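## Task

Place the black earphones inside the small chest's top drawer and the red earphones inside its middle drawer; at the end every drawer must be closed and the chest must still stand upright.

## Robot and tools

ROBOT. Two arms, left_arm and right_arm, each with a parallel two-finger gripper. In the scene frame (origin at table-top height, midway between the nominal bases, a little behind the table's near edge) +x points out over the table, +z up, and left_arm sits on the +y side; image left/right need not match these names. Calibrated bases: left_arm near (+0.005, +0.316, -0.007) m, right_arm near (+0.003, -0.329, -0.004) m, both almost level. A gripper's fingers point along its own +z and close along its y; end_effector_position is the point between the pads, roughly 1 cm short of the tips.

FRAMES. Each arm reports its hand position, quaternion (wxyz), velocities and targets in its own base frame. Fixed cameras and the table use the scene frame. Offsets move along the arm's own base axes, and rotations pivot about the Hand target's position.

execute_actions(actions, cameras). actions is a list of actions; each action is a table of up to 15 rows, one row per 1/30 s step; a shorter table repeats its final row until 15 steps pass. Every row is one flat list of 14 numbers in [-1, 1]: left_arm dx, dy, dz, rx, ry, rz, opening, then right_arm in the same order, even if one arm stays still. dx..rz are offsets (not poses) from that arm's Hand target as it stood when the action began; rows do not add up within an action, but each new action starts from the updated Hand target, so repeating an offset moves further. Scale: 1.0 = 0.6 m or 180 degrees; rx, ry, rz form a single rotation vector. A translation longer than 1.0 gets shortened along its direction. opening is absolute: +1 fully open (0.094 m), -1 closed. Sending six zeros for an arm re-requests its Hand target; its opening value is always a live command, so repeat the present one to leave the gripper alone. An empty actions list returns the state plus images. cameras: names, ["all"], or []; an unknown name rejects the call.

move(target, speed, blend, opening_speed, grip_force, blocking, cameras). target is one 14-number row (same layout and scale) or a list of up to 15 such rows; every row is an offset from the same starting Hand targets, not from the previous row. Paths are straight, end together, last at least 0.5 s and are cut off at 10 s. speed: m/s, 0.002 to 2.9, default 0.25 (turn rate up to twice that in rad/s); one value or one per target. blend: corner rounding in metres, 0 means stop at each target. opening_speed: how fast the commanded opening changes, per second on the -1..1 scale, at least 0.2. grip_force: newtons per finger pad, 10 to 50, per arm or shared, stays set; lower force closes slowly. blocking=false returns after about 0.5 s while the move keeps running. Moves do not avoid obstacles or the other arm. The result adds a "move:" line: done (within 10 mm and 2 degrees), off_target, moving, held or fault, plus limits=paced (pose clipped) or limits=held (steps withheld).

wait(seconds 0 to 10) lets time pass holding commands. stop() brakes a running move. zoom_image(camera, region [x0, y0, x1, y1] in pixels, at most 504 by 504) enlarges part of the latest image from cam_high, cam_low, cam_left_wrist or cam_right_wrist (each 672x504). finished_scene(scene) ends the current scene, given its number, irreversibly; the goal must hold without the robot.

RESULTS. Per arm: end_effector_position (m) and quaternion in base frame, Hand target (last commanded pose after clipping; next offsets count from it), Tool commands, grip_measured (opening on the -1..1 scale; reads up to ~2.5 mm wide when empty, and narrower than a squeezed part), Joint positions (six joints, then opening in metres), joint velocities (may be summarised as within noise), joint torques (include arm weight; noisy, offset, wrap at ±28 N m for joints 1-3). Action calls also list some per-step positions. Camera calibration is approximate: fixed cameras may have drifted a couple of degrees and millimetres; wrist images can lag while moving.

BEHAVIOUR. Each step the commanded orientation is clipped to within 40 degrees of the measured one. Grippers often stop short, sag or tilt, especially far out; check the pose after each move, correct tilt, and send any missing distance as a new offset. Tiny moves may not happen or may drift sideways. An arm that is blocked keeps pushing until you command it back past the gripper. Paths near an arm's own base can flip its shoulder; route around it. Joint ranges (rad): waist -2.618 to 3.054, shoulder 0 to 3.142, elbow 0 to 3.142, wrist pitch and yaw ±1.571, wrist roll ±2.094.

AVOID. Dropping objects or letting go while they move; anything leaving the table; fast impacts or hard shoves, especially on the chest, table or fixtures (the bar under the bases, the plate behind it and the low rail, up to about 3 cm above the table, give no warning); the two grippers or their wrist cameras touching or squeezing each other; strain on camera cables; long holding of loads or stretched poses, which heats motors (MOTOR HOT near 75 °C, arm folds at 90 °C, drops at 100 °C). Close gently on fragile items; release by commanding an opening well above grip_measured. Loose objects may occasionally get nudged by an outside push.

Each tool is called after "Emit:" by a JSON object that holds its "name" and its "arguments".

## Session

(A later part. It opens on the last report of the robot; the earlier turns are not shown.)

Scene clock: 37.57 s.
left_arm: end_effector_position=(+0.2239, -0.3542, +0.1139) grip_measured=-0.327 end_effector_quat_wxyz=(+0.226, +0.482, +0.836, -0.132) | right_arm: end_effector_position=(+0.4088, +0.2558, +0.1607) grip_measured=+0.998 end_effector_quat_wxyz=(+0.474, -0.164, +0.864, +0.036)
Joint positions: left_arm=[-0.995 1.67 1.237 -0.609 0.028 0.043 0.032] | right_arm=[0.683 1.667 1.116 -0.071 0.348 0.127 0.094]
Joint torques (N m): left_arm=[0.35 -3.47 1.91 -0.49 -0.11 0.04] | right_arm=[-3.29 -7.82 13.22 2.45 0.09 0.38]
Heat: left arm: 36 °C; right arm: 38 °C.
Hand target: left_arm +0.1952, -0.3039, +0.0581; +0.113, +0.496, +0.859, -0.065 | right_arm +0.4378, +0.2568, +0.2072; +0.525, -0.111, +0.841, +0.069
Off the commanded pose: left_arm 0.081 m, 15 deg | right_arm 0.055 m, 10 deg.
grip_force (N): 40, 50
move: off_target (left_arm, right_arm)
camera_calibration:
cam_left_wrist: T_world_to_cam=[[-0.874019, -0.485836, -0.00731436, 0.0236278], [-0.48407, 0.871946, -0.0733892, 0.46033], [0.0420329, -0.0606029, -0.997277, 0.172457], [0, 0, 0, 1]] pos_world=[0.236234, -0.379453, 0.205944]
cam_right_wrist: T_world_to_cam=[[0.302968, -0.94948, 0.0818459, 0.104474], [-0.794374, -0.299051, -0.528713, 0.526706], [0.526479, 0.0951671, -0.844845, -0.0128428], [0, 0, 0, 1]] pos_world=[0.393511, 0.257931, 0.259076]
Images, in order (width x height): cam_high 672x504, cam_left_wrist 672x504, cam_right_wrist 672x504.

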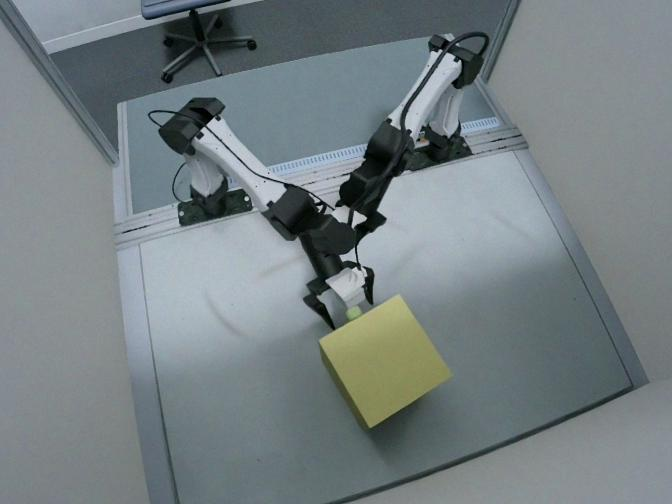

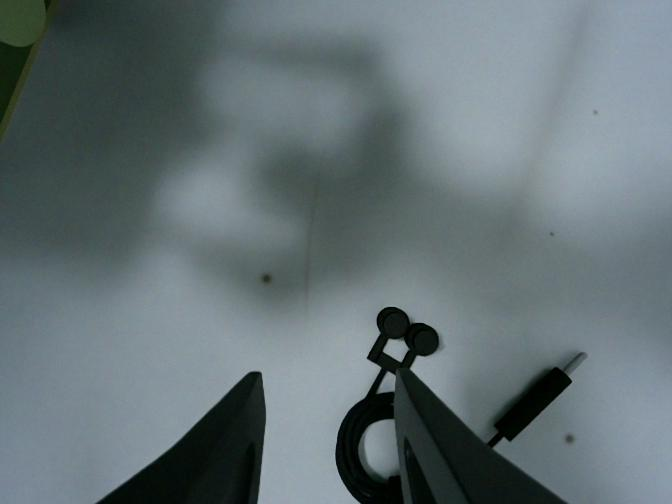

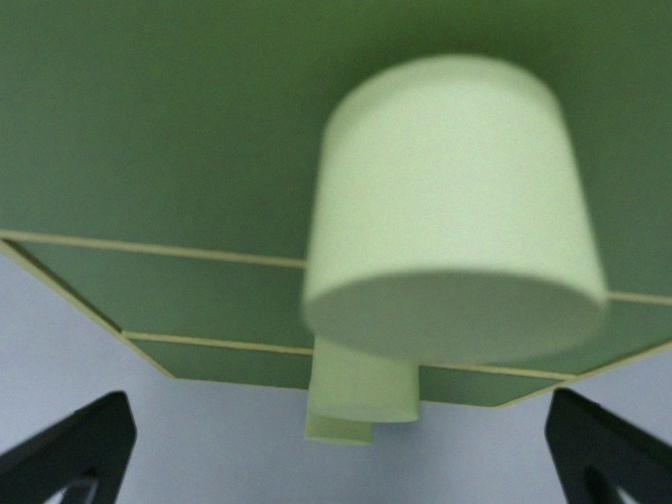

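Emit:
{"name": "move", "arguments": {"target": [0.008,0.06,0.42,0,0,0,-0.33,-0.055,-0.012,-0.0775,0,0,0,1], "speed": [0.2], "cameras": ["all"]}}

Emit:
{"name": "zoom_image", "arguments": {"camera": "cam_low", "region": [320, 60, 560, 280]}}

Scene clock: 40.00 s.
left_arm: end_effector_position=(+0.2065, -0.2820, +0.2778) grip_measured=-0.327 end_effector_quat_wxyz=(+0.157, +0.492, +0.852, -0.084) | right_arm: end_effector_position=(+0.4052, +0.2712, +0.1741) grip_measured=+0.998 end_effector_quat_wxyz=(+0.543, -0.139, +0.823, +0.088)
Joint positions: left_arm=[-0.923 1.683 2.005 -1.537 0.033 0.12 0.032] | right_arm=[0.714 1.64 0.979 0.228 0.354 0.152 0.094]
Joint torques (N m): left_arm=[1.16 -9.8 9.07 0.6 0.05 -0.03] | right_arm=[-2.22 -7.64 5.22 1.58 0.4 0.37]
Heat: left arm: 36 °C; right arm: 39 °C.
Hand target: left_arm +0.2001, -0.2678, +0.3100; +0.113, +0.495, +0.859, -0.065 | right_arm +0.4048, +0.2496, +0.1607; +0.525, -0.111, +0.841, +0.069
Off the commanded pose: left_arm 0.036 m, 5 deg | right_arm 0.025 m, 5 deg.
joint sent to its limit (left arm) — joint 4 (wrist pitch), lower limit. The joint targets are off in orientation, not in position.
grip_force (N): 40, 50
move: off_target (left_arm, right_arm)
camera_calibration:
cam_left_wrist: T_world_to_cam=[[-0.874493, -0.484698, -0.0181679, 0.0480846], [-0.48395, 0.869411, 0.0995805, 0.352168], [-0.032471, 0.0958748, -0.994864, 0.39984], [0, 0, 0, 1]] pos_world=[0.225465, -0.321207, 0.363591]
cam_right_wrist: T_world_to_cam=[[0.311319, -0.95027, -0.00817318, 0.131432], [-0.706468, -0.225678, -0.6708, 0.504704], [0.635597, 0.214607, -0.741593, -0.0956424], [0, 0, 0, 1]] pos_world=[0.37643, 0.259322, 0.268702]

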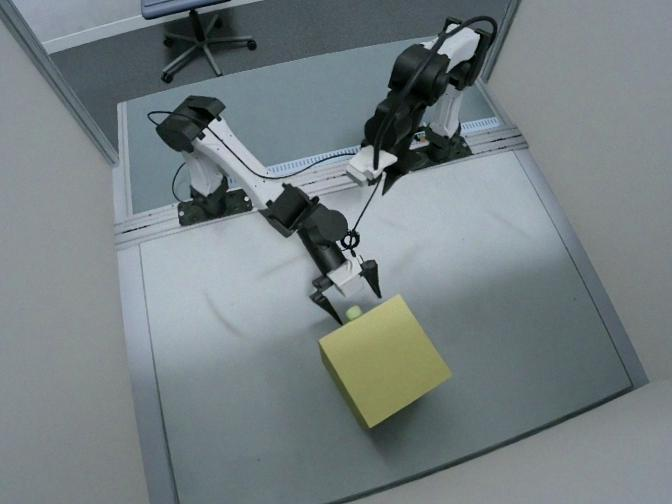

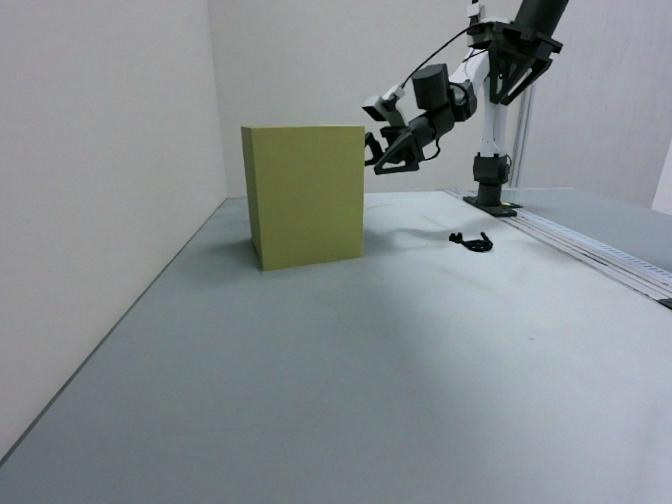

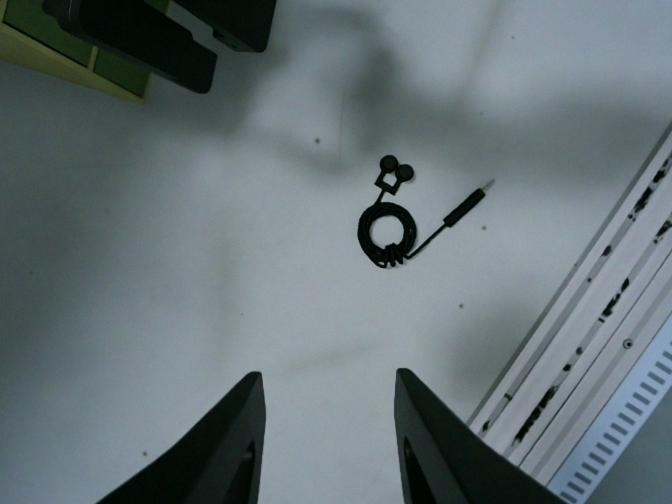

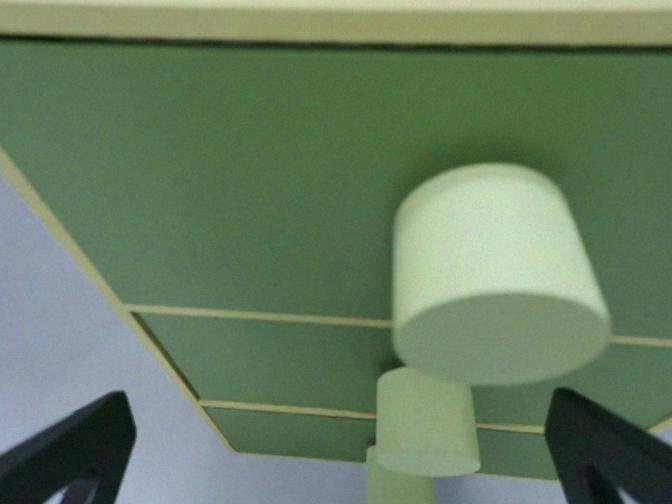

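Scaled by 2.100 from the camera's 672x504 image, which has a finer 960x720 frame.

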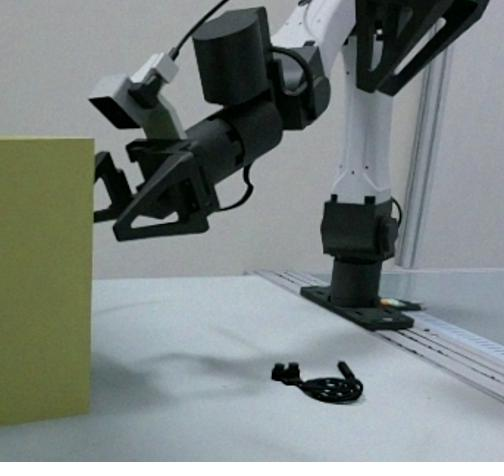

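Emit:
{"name": "move", "arguments": {"target": [[-0.008,-0.06,-0.12,0,0,0,-0.33,-0.041,-0.249,0.077,0,0,0,1],[-0.008,-0.06,-0.42,0,0,0,-0.33,-0.041,-0.249,0.077,0,0,0,1]], "speed": [0.2,0.15], "blend": [0.01,0], "cameras": ["cam_low","cam_left_wrist","cam_right_wrist"]}}

Scene clock: 44.23 s.
left_arm: end_effector_position=(+0.1997, -0.4378, +0.1649) grip_measured=-0.327 end_effector_quat_wxyz=(+0.313, +0.524, +0.756, -0.238) | right_arm: end_effector_position=(+0.3656, +0.1308, +0.1564) grip_measured=+0.998 end_effector_quat_wxyz=(+0.468, -0.205, +0.858, +0.061)
Joint positions: left_arm=[-1.103 1.7 1.307 -0.376 0.111 0.062 0.032] | right_arm=[0.331 1.263 0.738 -0.064 -0.028 -0.124 0.094]
Joint torques (N m): left_arm=[6.11 -7.23 -1.52 -2.28 -0.99 -0.5] | right_arm=[-6.42 -9.99 9.89 2.23 0.17 1.03]
Heat: left arm: 36 °C; right arm: 39 °C.
Hand target: left_arm +0.1952, -0.3038, +0.0580; +0.113, +0.496, +0.859, -0.065 | right_arm +0.3802, +0.1003, +0.2070; +0.525, -0.111, +0.841, +0.069
Off the commanded pose: left_arm 0.171 m, 33 deg | right_arm 0.061 m, 13 deg.
grip_force (N): 40, 50
move: off_target (left_arm, right_arm)
camera_calibration:
cam_left_wrist: T_world_to_cam=[[-0.945301, -0.325708, 0.0179069, 0.0423324], [-0.311759, 0.885938, -0.343396, 0.541536], [0.0959822, -0.330195, -0.93902, 0.0808615], [0, 0, 0, 1]] pos_world=[0.201084, -0.439279, 0.261134]
cam_right_wrist: T_world_to_cam=[[0.395212, -0.915477, 0.0755589, -0.0381202], [-0.766922, -0.374115, -0.521411, 0.451447], [0.505607, 0.14812, -0.849954, 0.0196564], [0, 0, 0, 1]] pos_world=[0.351352, 0.131083, 0.254977]
Images, in order (width x height): cam_low 672x504, cam_left_wrist 672x504, cam_right_wrist 672x504.

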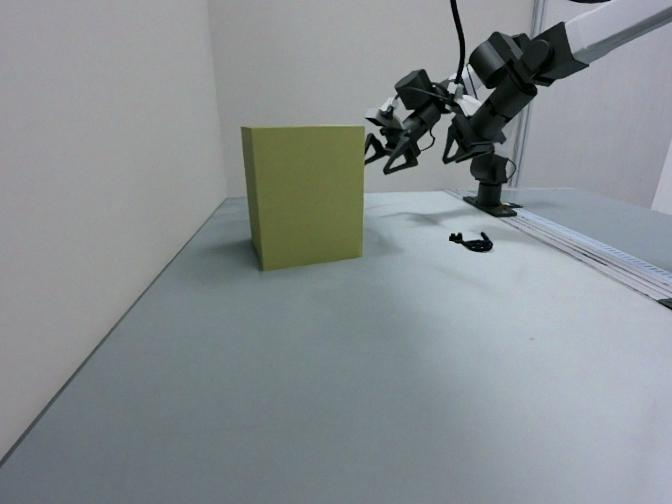

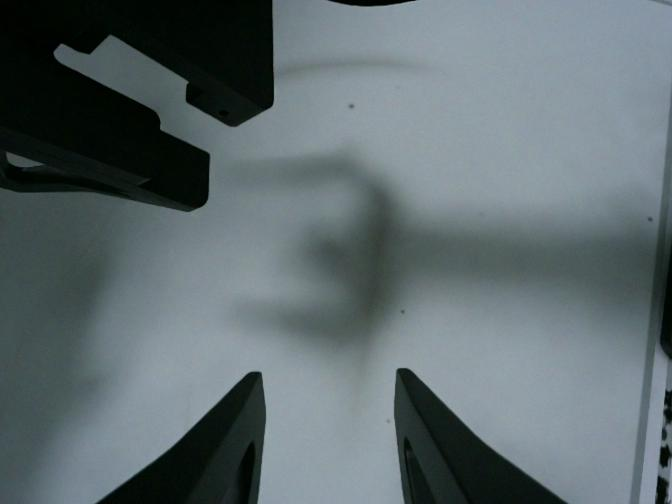

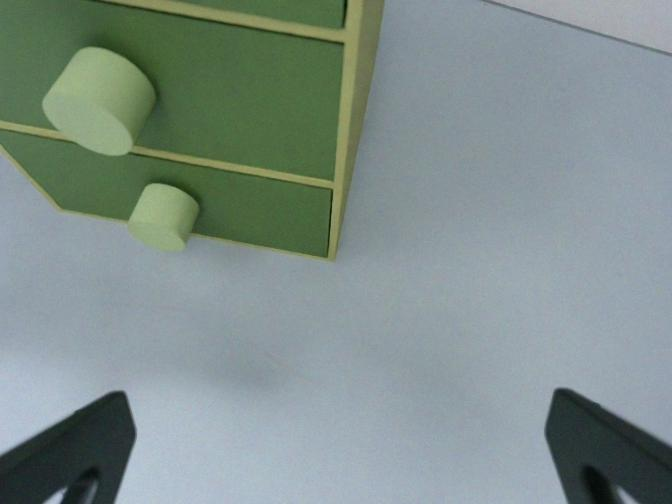

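Emit:
{"name": "execute_actions", "arguments": {"actions": [], "cameras": ["cam_high","cam_low"]}}

Emit:
{"name": "zoom_image", "arguments": {"camera": "cam_high", "region": [150, 30, 500, 310]}}

Emit:
{"name": "zoom_image", "arguments": {"camera": "cam_low", "region": [350, 0, 600, 220]}}

Scene clock: 44.67 s.
left_arm: end_effector_position=(+0.1997, -0.4379, +0.1650) grip_measured=-0.327 end_effector_quat_wxyz=(+0.313, +0.523, +0.756, -0.238) | right_arm: end_effector_position=(+0.3656, +0.1308, +0.1564) grip_measured=+0.998 end_effector_quat_wxyz=(+0.468, -0.205, +0.858, +0.061)
Joint positions: left_arm=[-1.103 1.7 1.307 -0.375 0.111 0.061 0.032] | right_arm=[0.331 1.263 0.738 -0.064 -0.028 -0.124 0.094]
Joint velocities: within noise
Joint torques (N m): left_arm=[6.08 -7.21 -1.48 -2.26 -0.98 -0.52] | right_arm=[-6.41 -9.96 9.89 2.22 0.18 1.04]
Heat: left arm: 36 °C; right arm: 39 °C.
Hand target: left_arm +0.1952, -0.3039, +0.0580; +0.113, +0.495, +0.859, -0.065 | right_arm +0.3802, +0.1003, +0.2070; +0.525, -0.111, +0.841, +0.069
Tool commands: left_gripper/opening=-0.33 right_gripper/opening=+1.0
Off the commanded pose: left_arm 0.172 m, 33 deg | right_arm 0.061 m, 13 deg.
grip_force (N): 40, 50
Images, in order (width x height): cam_high 672x504, cam_low 672x504.

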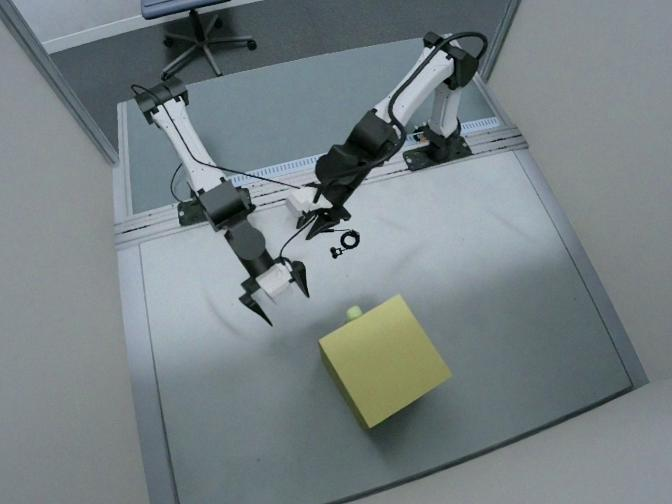

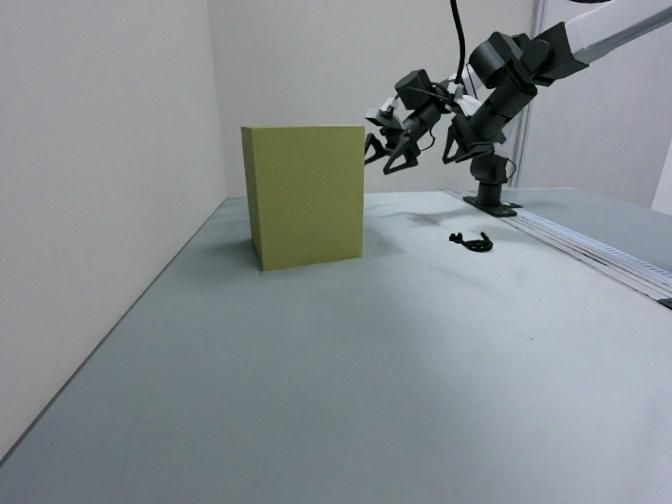

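Scaled by 1.440 from the camera's 672x504 image, which has a finer 960x720 frame.

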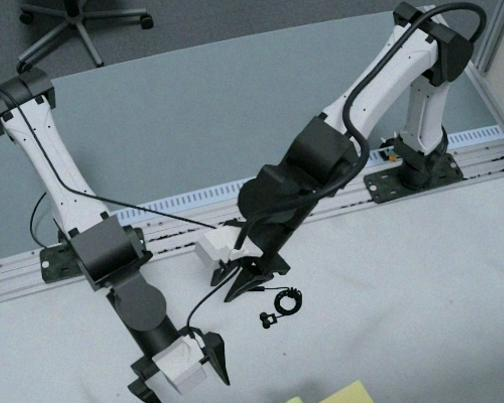

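Scaled by 2.016 from the camera's 672x504 image, which has a finer 960x720 frame.

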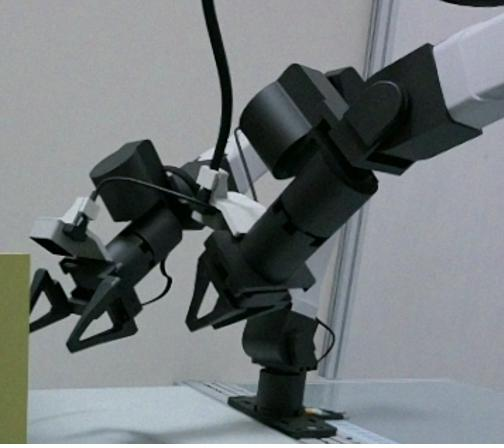

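Emit:
{"name": "zoom_image", "arguments": {"camera": "cam_low", "region": [385, 60, 500, 160]}}

Emit:
{"name": "zoom_image", "arguments": {"camera": "cam_high", "region": [260, 160, 370, 260]}}

Scaled by 4.383 from the camera's 672x504 image, which has a finer 960x720 frame.

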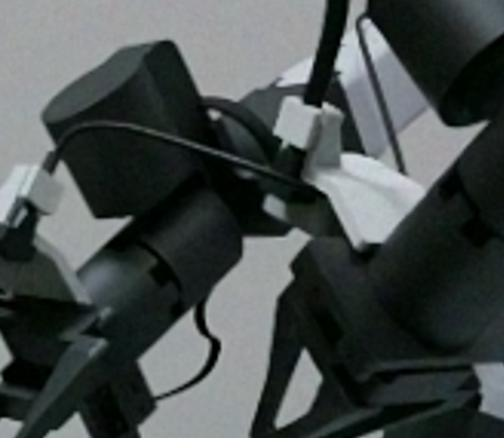

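Scaled by 4.582 from the camera's 672x504 image, which has a finer 960x720 frame.

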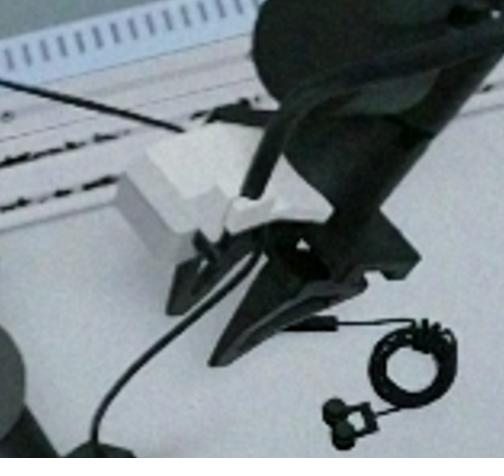

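Emit:
{"name": "move", "arguments": {"target": [0.008,-0.14,0.27,-0.3527,-0.1648,-0.0489,-0.33,-0.034,0.15,-0.04,0,0,0,1], "speed": [0.2], "cameras": ["cam_high","cam_low"]}}

Emit:
{"name": "zoom_image", "arguments": {"camera": "cam_low", "region": [365, 0, 545, 180]}}

Emit:
{"name": "zoom_image", "arguments": {"camera": "cam_high", "region": [200, 100, 400, 300]}}

Scene clock: 51.77 s.
left_arm: end_effector_position=(+0.1987, -0.3891, +0.2216) grip_measured=-0.327 end_effector_quat_wxyz=(+0.552, +0.427, +0.606, -0.383) | right_arm: end_effector_position=(+0.3551, +0.1871, +0.1765) grip_measured=+0.998 end_effector_quat_wxyz=(+0.519, -0.119, +0.844, +0.068)
Joint positions: left_arm=[-1.02 1.398 0.628 0.669 0.199 0.027 0.032] | right_arm=[0.617 1.289 0.74 0.054 0.308 0.152 0.094]
Joint torques (N m): left_arm=[0.92 -3.71 5.29 2.42 0.1 -0.15] | right_arm=[0.25 -2.8 9.43 2.06 0.25 0.09]
Heat: left arm: 37 °C; right arm: 41 °C.
Hand target: left_arm +0.2000, -0.3879, +0.2202; +0.554, +0.423, +0.604, -0.387 | right_arm +0.3599, +0.1903, +0.1830; +0.525, -0.111, +0.841, +0.069
Off the commanded pose: left_arm 0.002 m, 1 deg | right_arm 0.009 m, 1 deg.
grip_force (N): 40, 50
move: done
Images, in order (width x height): cam_high 672x504, cam_low 672x504.

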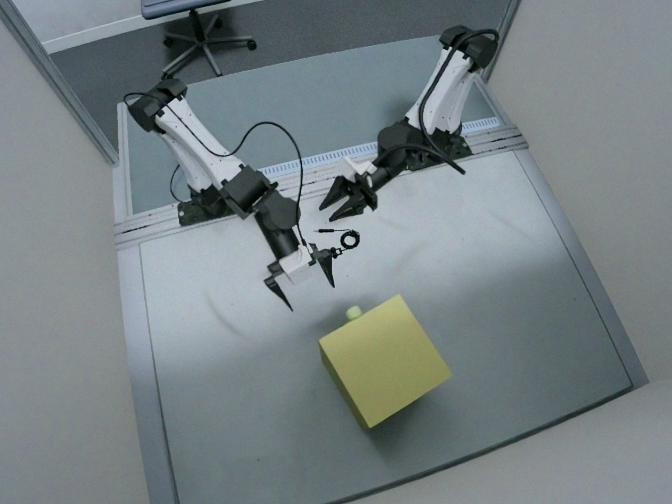

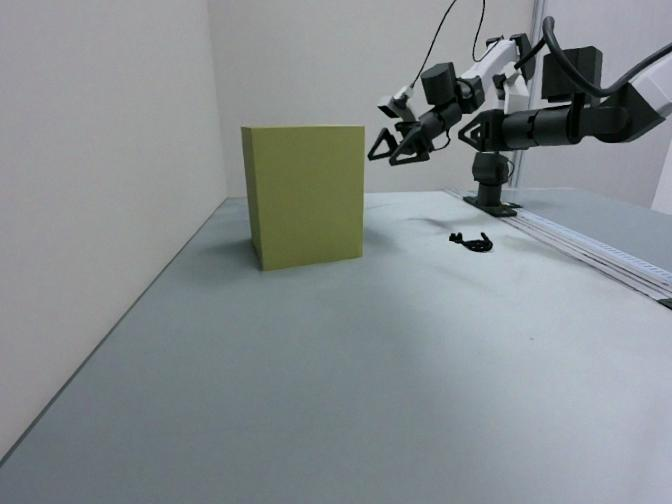

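Scaled by 2.800 from the camera's 672x504 image, which has a finer 960x720 frame.

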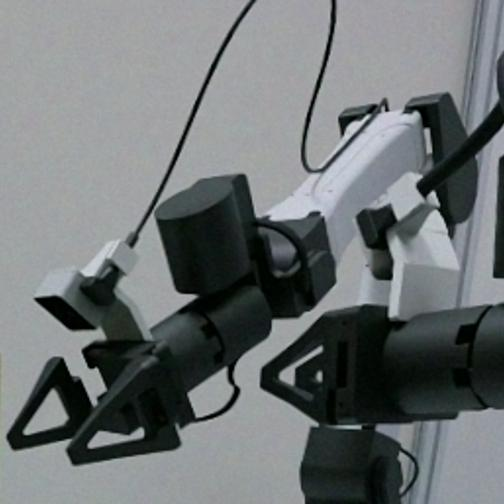

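Scaled by 2.520 from the camera's 672x504 image, which has a finer 960x720 frame.

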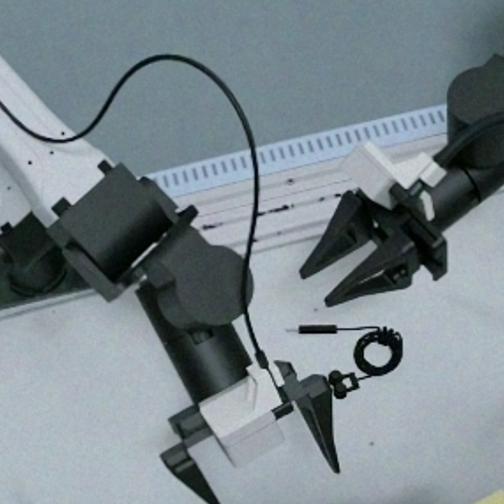

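Emit:
{"name": "move", "arguments": {"target": [[-0.033,0.18,0.067,0.3527,0.165,0.0484,-0.33,0.1,-0.267,0.04,0,0,0,1],[-0.004,0.138,-0.27,0.3527,0.165,0.0484,-0.33,0.1,-0.267,0.04,0,0,0,1]], "speed": [0.2,0.15], "cameras": ["cam_high","cam_left_wrist"]}}

Scene clock: 58.77 s.
left_arm: end_effector_position=(+0.1912, -0.3059, +0.0606) grip_measured=-0.327 end_effector_quat_wxyz=(+0.104, +0.501, +0.856, -0.070) | right_arm: end_effector_position=(+0.4165, +0.0293, +0.2048) grip_measured=+0.998 end_effector_quat_wxyz=(+0.527, -0.104, +0.841, +0.065)
Joint positions: left_arm=[-0.997 1.716 1.179 -0.784 0.031 0.058 0.032] | right_arm=[-0.034 1.312 0.852 -0.006 -0.252 -0.125 0.094]
Joint torques (N m): left_arm=[0.99 -5.86 5.12 1.06 -0.14 -0.09] | right_arm=[-0.65 -3.03 9.66 1.9 -0.25 -0.12]
Heat: left arm: 36 °C; right arm: 41 °C.
Hand target: left_arm +0.1976, -0.3051, +0.0582; +0.113, +0.496, +0.859, -0.065 | right_arm +0.4199, +0.0300, +0.2070; +0.525, -0.111, +0.841, +0.069
Off the commanded pose: left_arm 0.007 m, 1 deg | right_arm 0.004 m, 1 deg.
grip_force (N): 40, 50
move: done
camera_calibration:
cam_left_wrist: T_world_to_cam=[[-0.88197, -0.471189, 0.0105101, 0.0229722], [-0.459444, 0.864529, 0.203716, 0.374686], [-0.105075, 0.174843, -0.978974, 0.222611], [0, 0, 0, 1]] pos_world=[0.215799, -0.352025, 0.141359]
Images, in order (width x height): cam_high 672x504, cam_left_wrist 672x504.

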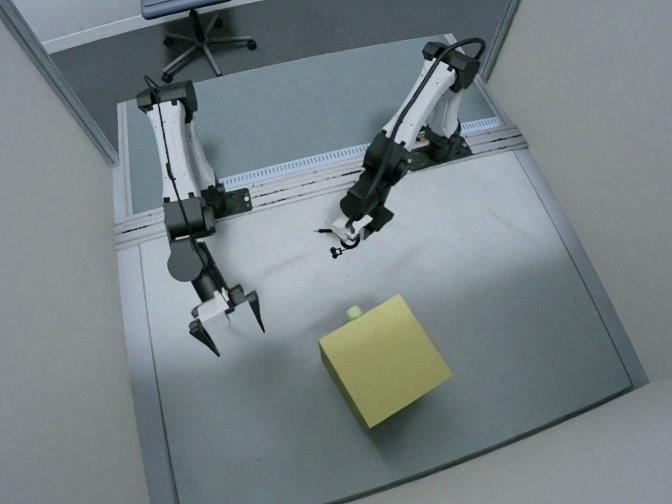

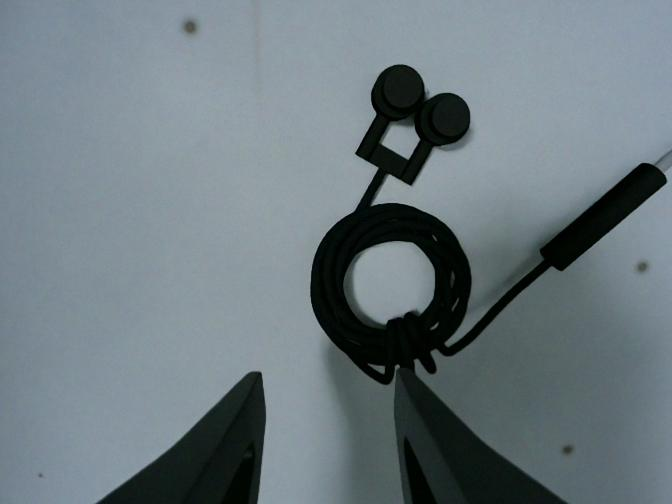

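Emit:
{"name": "move", "arguments": {"target": [[0.0097,-0.0167,-0.0643,0,0,0,-0.33,0,0,0,0,0,0,1],[0.0097,-0.0167,-0.0643,0,0,0,-0.97,0,0,0,0,0,0,1],[0.0097,-0.0167,0.3,0,0,0,-0.97,0,0,0,0,0,0,1],[0.087,0.208,0.403,0,0,0,-0.97,-0.0665,0.352,0,0,0,0,1]], "speed": [0.12,0.12,0.25,0.2], "blend": [0,0,0.03,0], "cameras": ["all"]}}

Scene clock: 65.27 s.
left_arm: end_effector_position=(+0.2558, -0.1836, +0.2963) grip_measured=-0.970 end_effector_quat_wxyz=(+0.188, +0.483, +0.853, -0.066) | right_arm: end_effector_position=(+0.3761, +0.2407, +0.2066) grip_measured=+0.998 end_effector_quat_wxyz=(+0.527, -0.118, +0.838, +0.074)
Joint positions: left_arm=[-0.561 1.559 1.945 -1.571 0.112 0.447 0.001] | right_arm=[0.72 1.453 0.977 -0.013 0.394 0.2 0.094]
Joint torques (N m): left_arm=[0.64 -6.04 4 1.02 0.22 0.04] | right_arm=[-0.16 -3.9 9.59 1.84 0.25 0.06]
Heat: left arm: 36 °C; right arm: 41 °C.
Hand target: left_arm +0.2497, -0.1803, +0.2999; +0.113, +0.496, +0.859, -0.065 | right_arm +0.3799, +0.2413, +0.2070; +0.525, -0.111, +0.841, +0.069
Off the commanded pose: left_arm 0.008 m, 9 deg | right_arm 0.004 m, 1 deg.
joint sent to its limit (left arm) — joint 4 (wrist pitch), lower limit. The joint targets are off in orientation, not in position.
grip_force (N): 40, 50
move: off_target (left_arm)
camera_calibration:
cam_left_wrist: T_world_to_cam=[[-0.856876, -0.509744, -0.0769732, 0.147572], [-0.514426, 0.855203, 0.063192, 0.304603], [0.033616, 0.0937447, -0.995029, 0.39318], [0, 0, 0, 1]] pos_world=[0.26993, -0.222132, 0.383336]
cam_right_wrist: T_world_to_cam=[[0.262509, -0.964846, -0.0126841, 0.134568], [-0.745147, -0.194348, -0.637954, 0.499341], [0.613063, 0.17692, -0.76997, -0.0231401], [0, 0, 0, 1]] pos_world=[0.350943, 0.230977, 0.302446]

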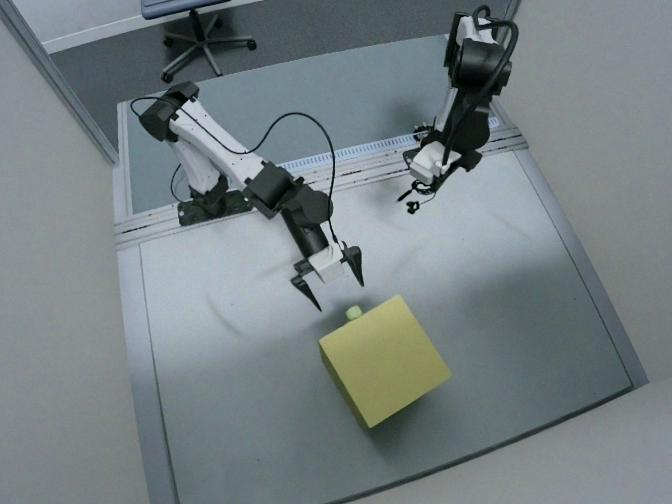

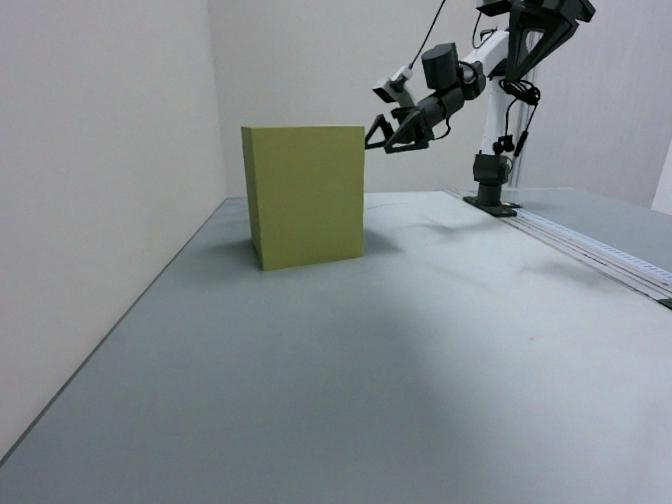

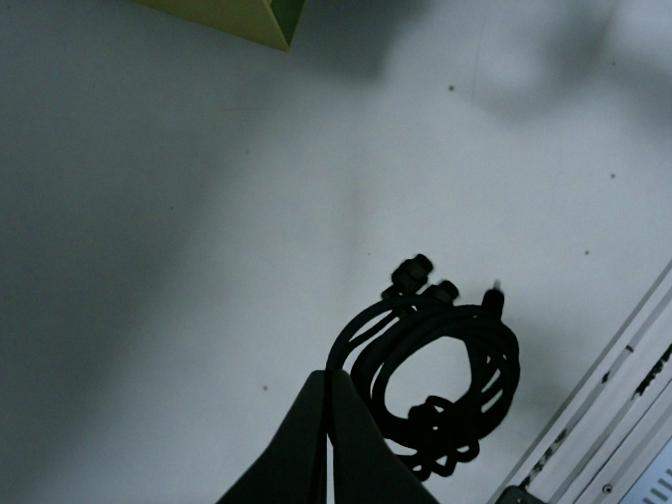

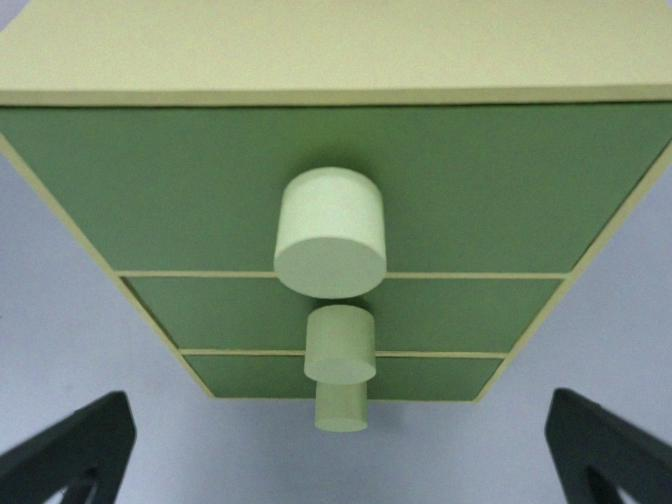

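Emit:
{"name": "move", "arguments": {"target": [[0,0,0,0,0,0,-0.97,0.0963,0.0262,0,0,0,0,1],[0,0,0,0,0,0,-0.97,0.0963,0.0262,0,0,0,0,-0.42],[0,0,0.05,0,0,0,-0.97,-0.0967,-0.0262,0,0,0,0,-0.42],[0.2205,-0.3495,0.083,-0.1587,-0.0807,-0.0324,-0.97,-0.0967,-0.0262,0,0,0,0,-0.42]], "speed": [0.12,0.12,0.13,0.2], "cameras": ["all"]}}

Emit:
{"name": "zoom_image", "arguments": {"camera": "cam_low", "region": [320, 0, 500, 220]}}

Emit:
{"name": "zoom_image", "arguments": {"camera": "cam_high", "region": [240, 100, 440, 330]}}

Scene clock: 71.73 s.
left_arm: end_effector_position=(+0.3796, -0.3845, +0.3348) grip_measured=-0.970 end_effector_quat_wxyz=(+0.357, +0.487, +0.767, -0.217) | right_arm: end_effector_position=(+0.3261, +0.2292, +0.2000) grip_measured=-0.414 end_effector_quat_wxyz=(+0.518, -0.117, +0.844, +0.068)
Joint positions: left_arm=[-0.692 2.266 2.835 -1.324 0.315 0.301 0.001] | right_arm=[0.817 1.291 0.85 -0.096 0.483 0.264 0.028]
Joint torques (N m): left_arm=[0.24 -8.57 7.31 2.04 0.28 -0.19] | right_arm=[0.47 -6.19 6.98 1.84 0.32 0.03]
Heat: left arm: 36 °C; right arm: 41 °C.
Hand target: left_arm +0.3821, -0.3899, +0.3499; +0.334, +0.499, +0.769, -0.217 | right_arm +0.3220, +0.2256, +0.2070; +0.525, -0.111, +0.841, +0.069
Off the commanded pose: left_arm 0.016 m, 3 deg | right_arm 0.009 m, 1 deg.
elbow stopped short (left arm): the move would have taken joint 3 (elbow) straighter than the controller allows.
grip_force (N): 40, 50
move: off_target (left_arm)
camera_calibration:
cam_left_wrist: T_world_to_cam=[[-0.907032, -0.420105, -0.0283657, 0.191359], [-0.376175, 0.838765, -0.393657, 0.631878], [0.18917, -0.346389, -0.91882, 0.192346], [0, 0, 0, 1]] pos_world=[0.37488, -0.38298, 0.430902]
cam_right_wrist: T_world_to_cam=[[0.254687, -0.966992, -0.00778661, 0.138712], [-0.759433, -0.195022, -0.620667, 0.457011], [0.598662, 0.163989, -0.784035, 0.0149791], [0, 0, 0, 1]] pos_world=[0.302774, 0.220805, 0.296476]

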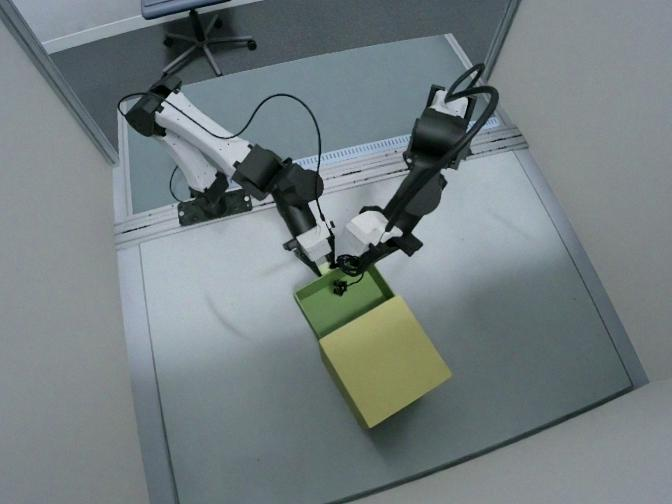

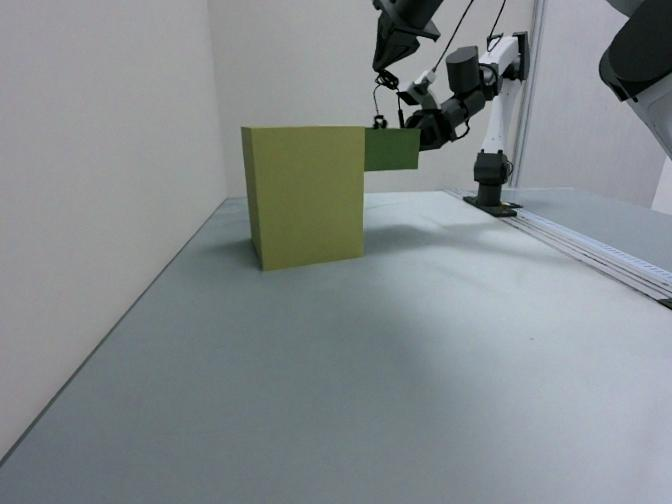

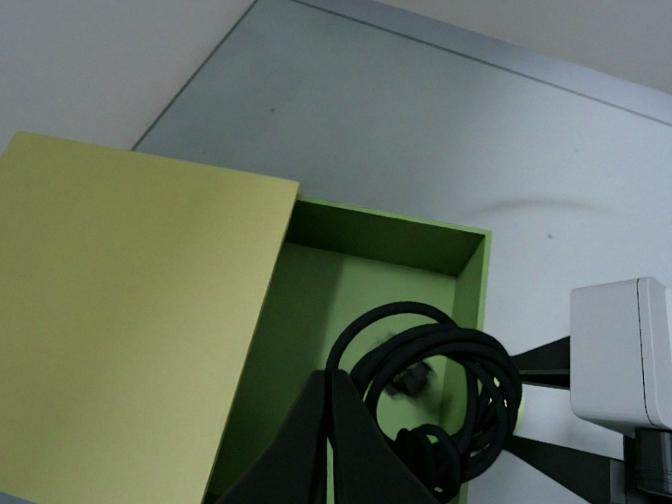

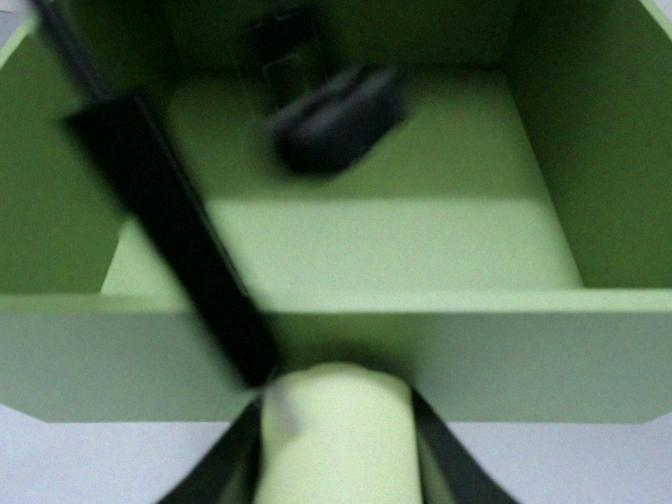

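Scaled by 2.291 from the camera's 672x504 image, which has a finer 960x720 frame.

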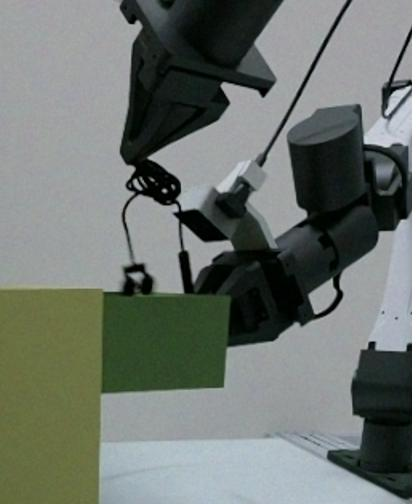

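Scaled by 2.191 from the camera's 672x504 image, which has a finer 960x720 frame.

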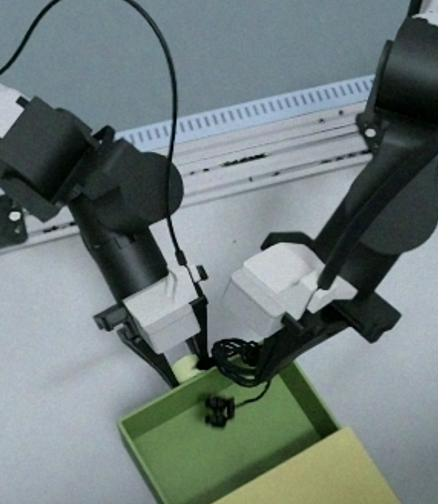

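Emit:
{"name": "move", "arguments": {"target": [[0.016,-0.011,-0.1415,0,0,0,-0.97,0,0,0,0,0,0,-0.42],[0.016,-0.011,-0.1415,0,0,0,-0.4,0,0,0,0,0,0,-0.42],[0.0,0.0,0.02,0,0,0,-0.4,0,0,0,0,0,0,-0.42]], "speed": [0.13,0.13,0.2], "grip_force": [50, 50], "cameras": ["all"]}}

Emit:
{"name": "zoom_image", "arguments": {"camera": "cam_high", "region": [240, 100, 440, 330]}}

Scene clock: 75.93 s.
left_arm: end_effector_position=(+0.3831, -0.3884, +0.3565) grip_measured=-0.403 end_effector_quat_wxyz=(+0.391, +0.479, +0.752, -0.227) | right_arm: end_effector_position=(+0.3259, +0.2291, +0.1997) grip_measured=-0.414 end_effector_quat_wxyz=(+0.518, -0.117, +0.845, +0.068)
Joint positions: left_arm=[-0.692 2.249 2.841 -1.264 0.32 0.287 0.028] | right_arm=[0.817 1.291 0.85 -0.097 0.483 0.264 0.028]
Joint torques (N m): left_arm=[0.23 -8.18 6.9 1.78 0.2 -0.16] | right_arm=[0.5 -6.26 7.01 1.85 0.33 0.02]
Heat: left arm: 37 °C; right arm: 41 °C.
Hand target: left_arm +0.3821, -0.3899, +0.3619; +0.334, +0.499, +0.769, -0.217 | right_arm +0.3219, +0.2256, +0.2070; +0.525, -0.111, +0.841, +0.069
Off the commanded pose: left_arm 0.006 m, 7 deg | right_arm 0.009 m, 1 deg.
elbow stopped short (left arm): the move would have taken joint 3 (elbow) straighter than the controller allows.
move: off_target (left_arm); target 2's new opening was sent with left_arm's hand 0.027 m and 4 deg from that target
camera_calibration:
cam_left_wrist: T_world_to_cam=[[-0.902886, -0.42701, -0.049588, 0.19683], [-0.358289, 0.811241, -0.462079, 0.651854], [0.23754, -0.399438, -0.885451, 0.159273], [0, 0, 0, 1]] pos_world=[0.373433, -0.381143, 0.451996]
cam_right_wrist: T_world_to_cam=[[0.254443, -0.96706, -0.00728724, 0.138556], [-0.760204, -0.195348, -0.619621, 0.456804], [0.597787, 0.163198, -0.784868, 0.0154462], [0, 0, 0, 1]] pos_world=[0.302776, 0.220707, 0.296178]

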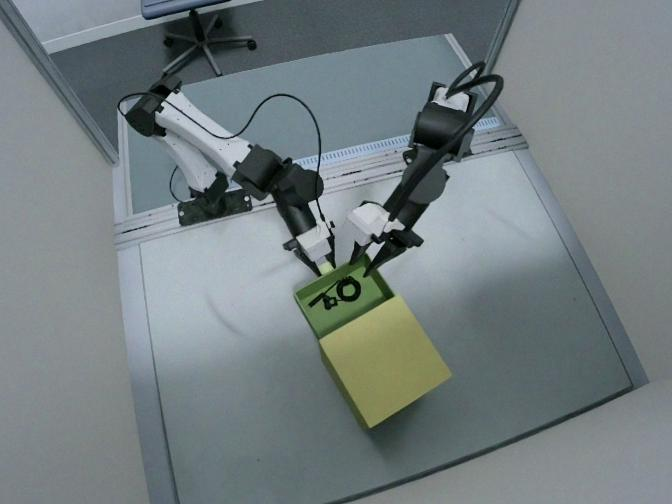

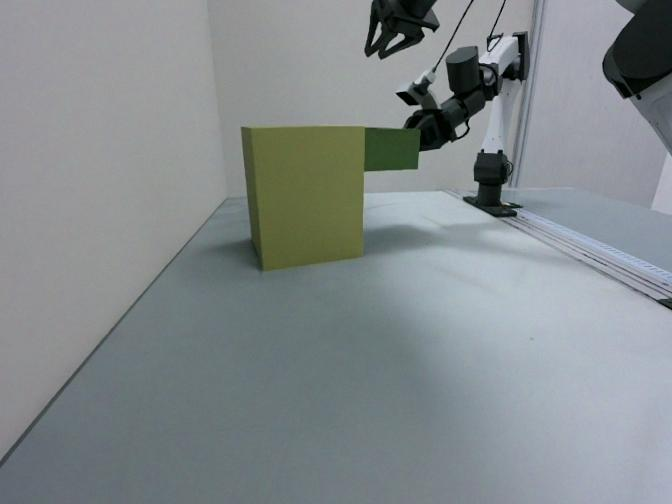

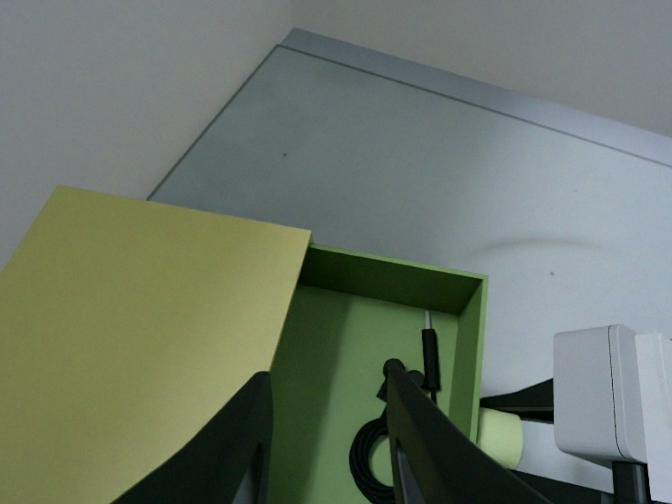

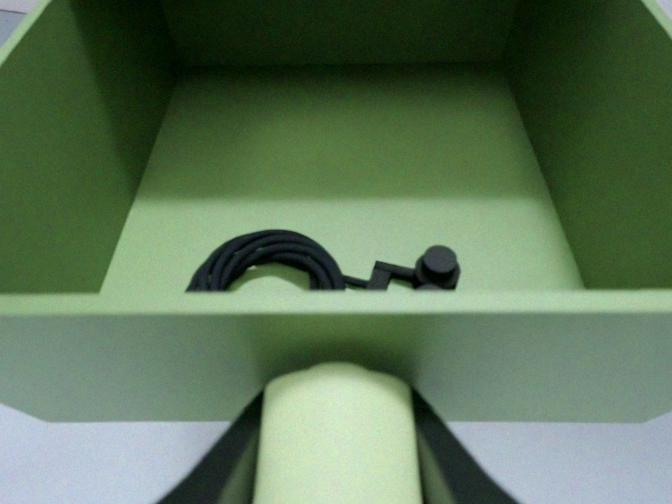

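Scaled by 2.191 from the camera's 672x504 image, which has a finer 960x720 frame.

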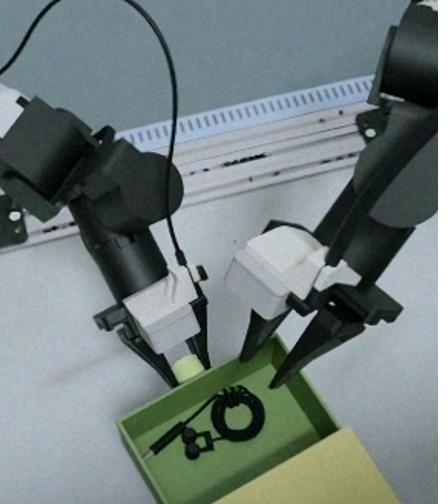

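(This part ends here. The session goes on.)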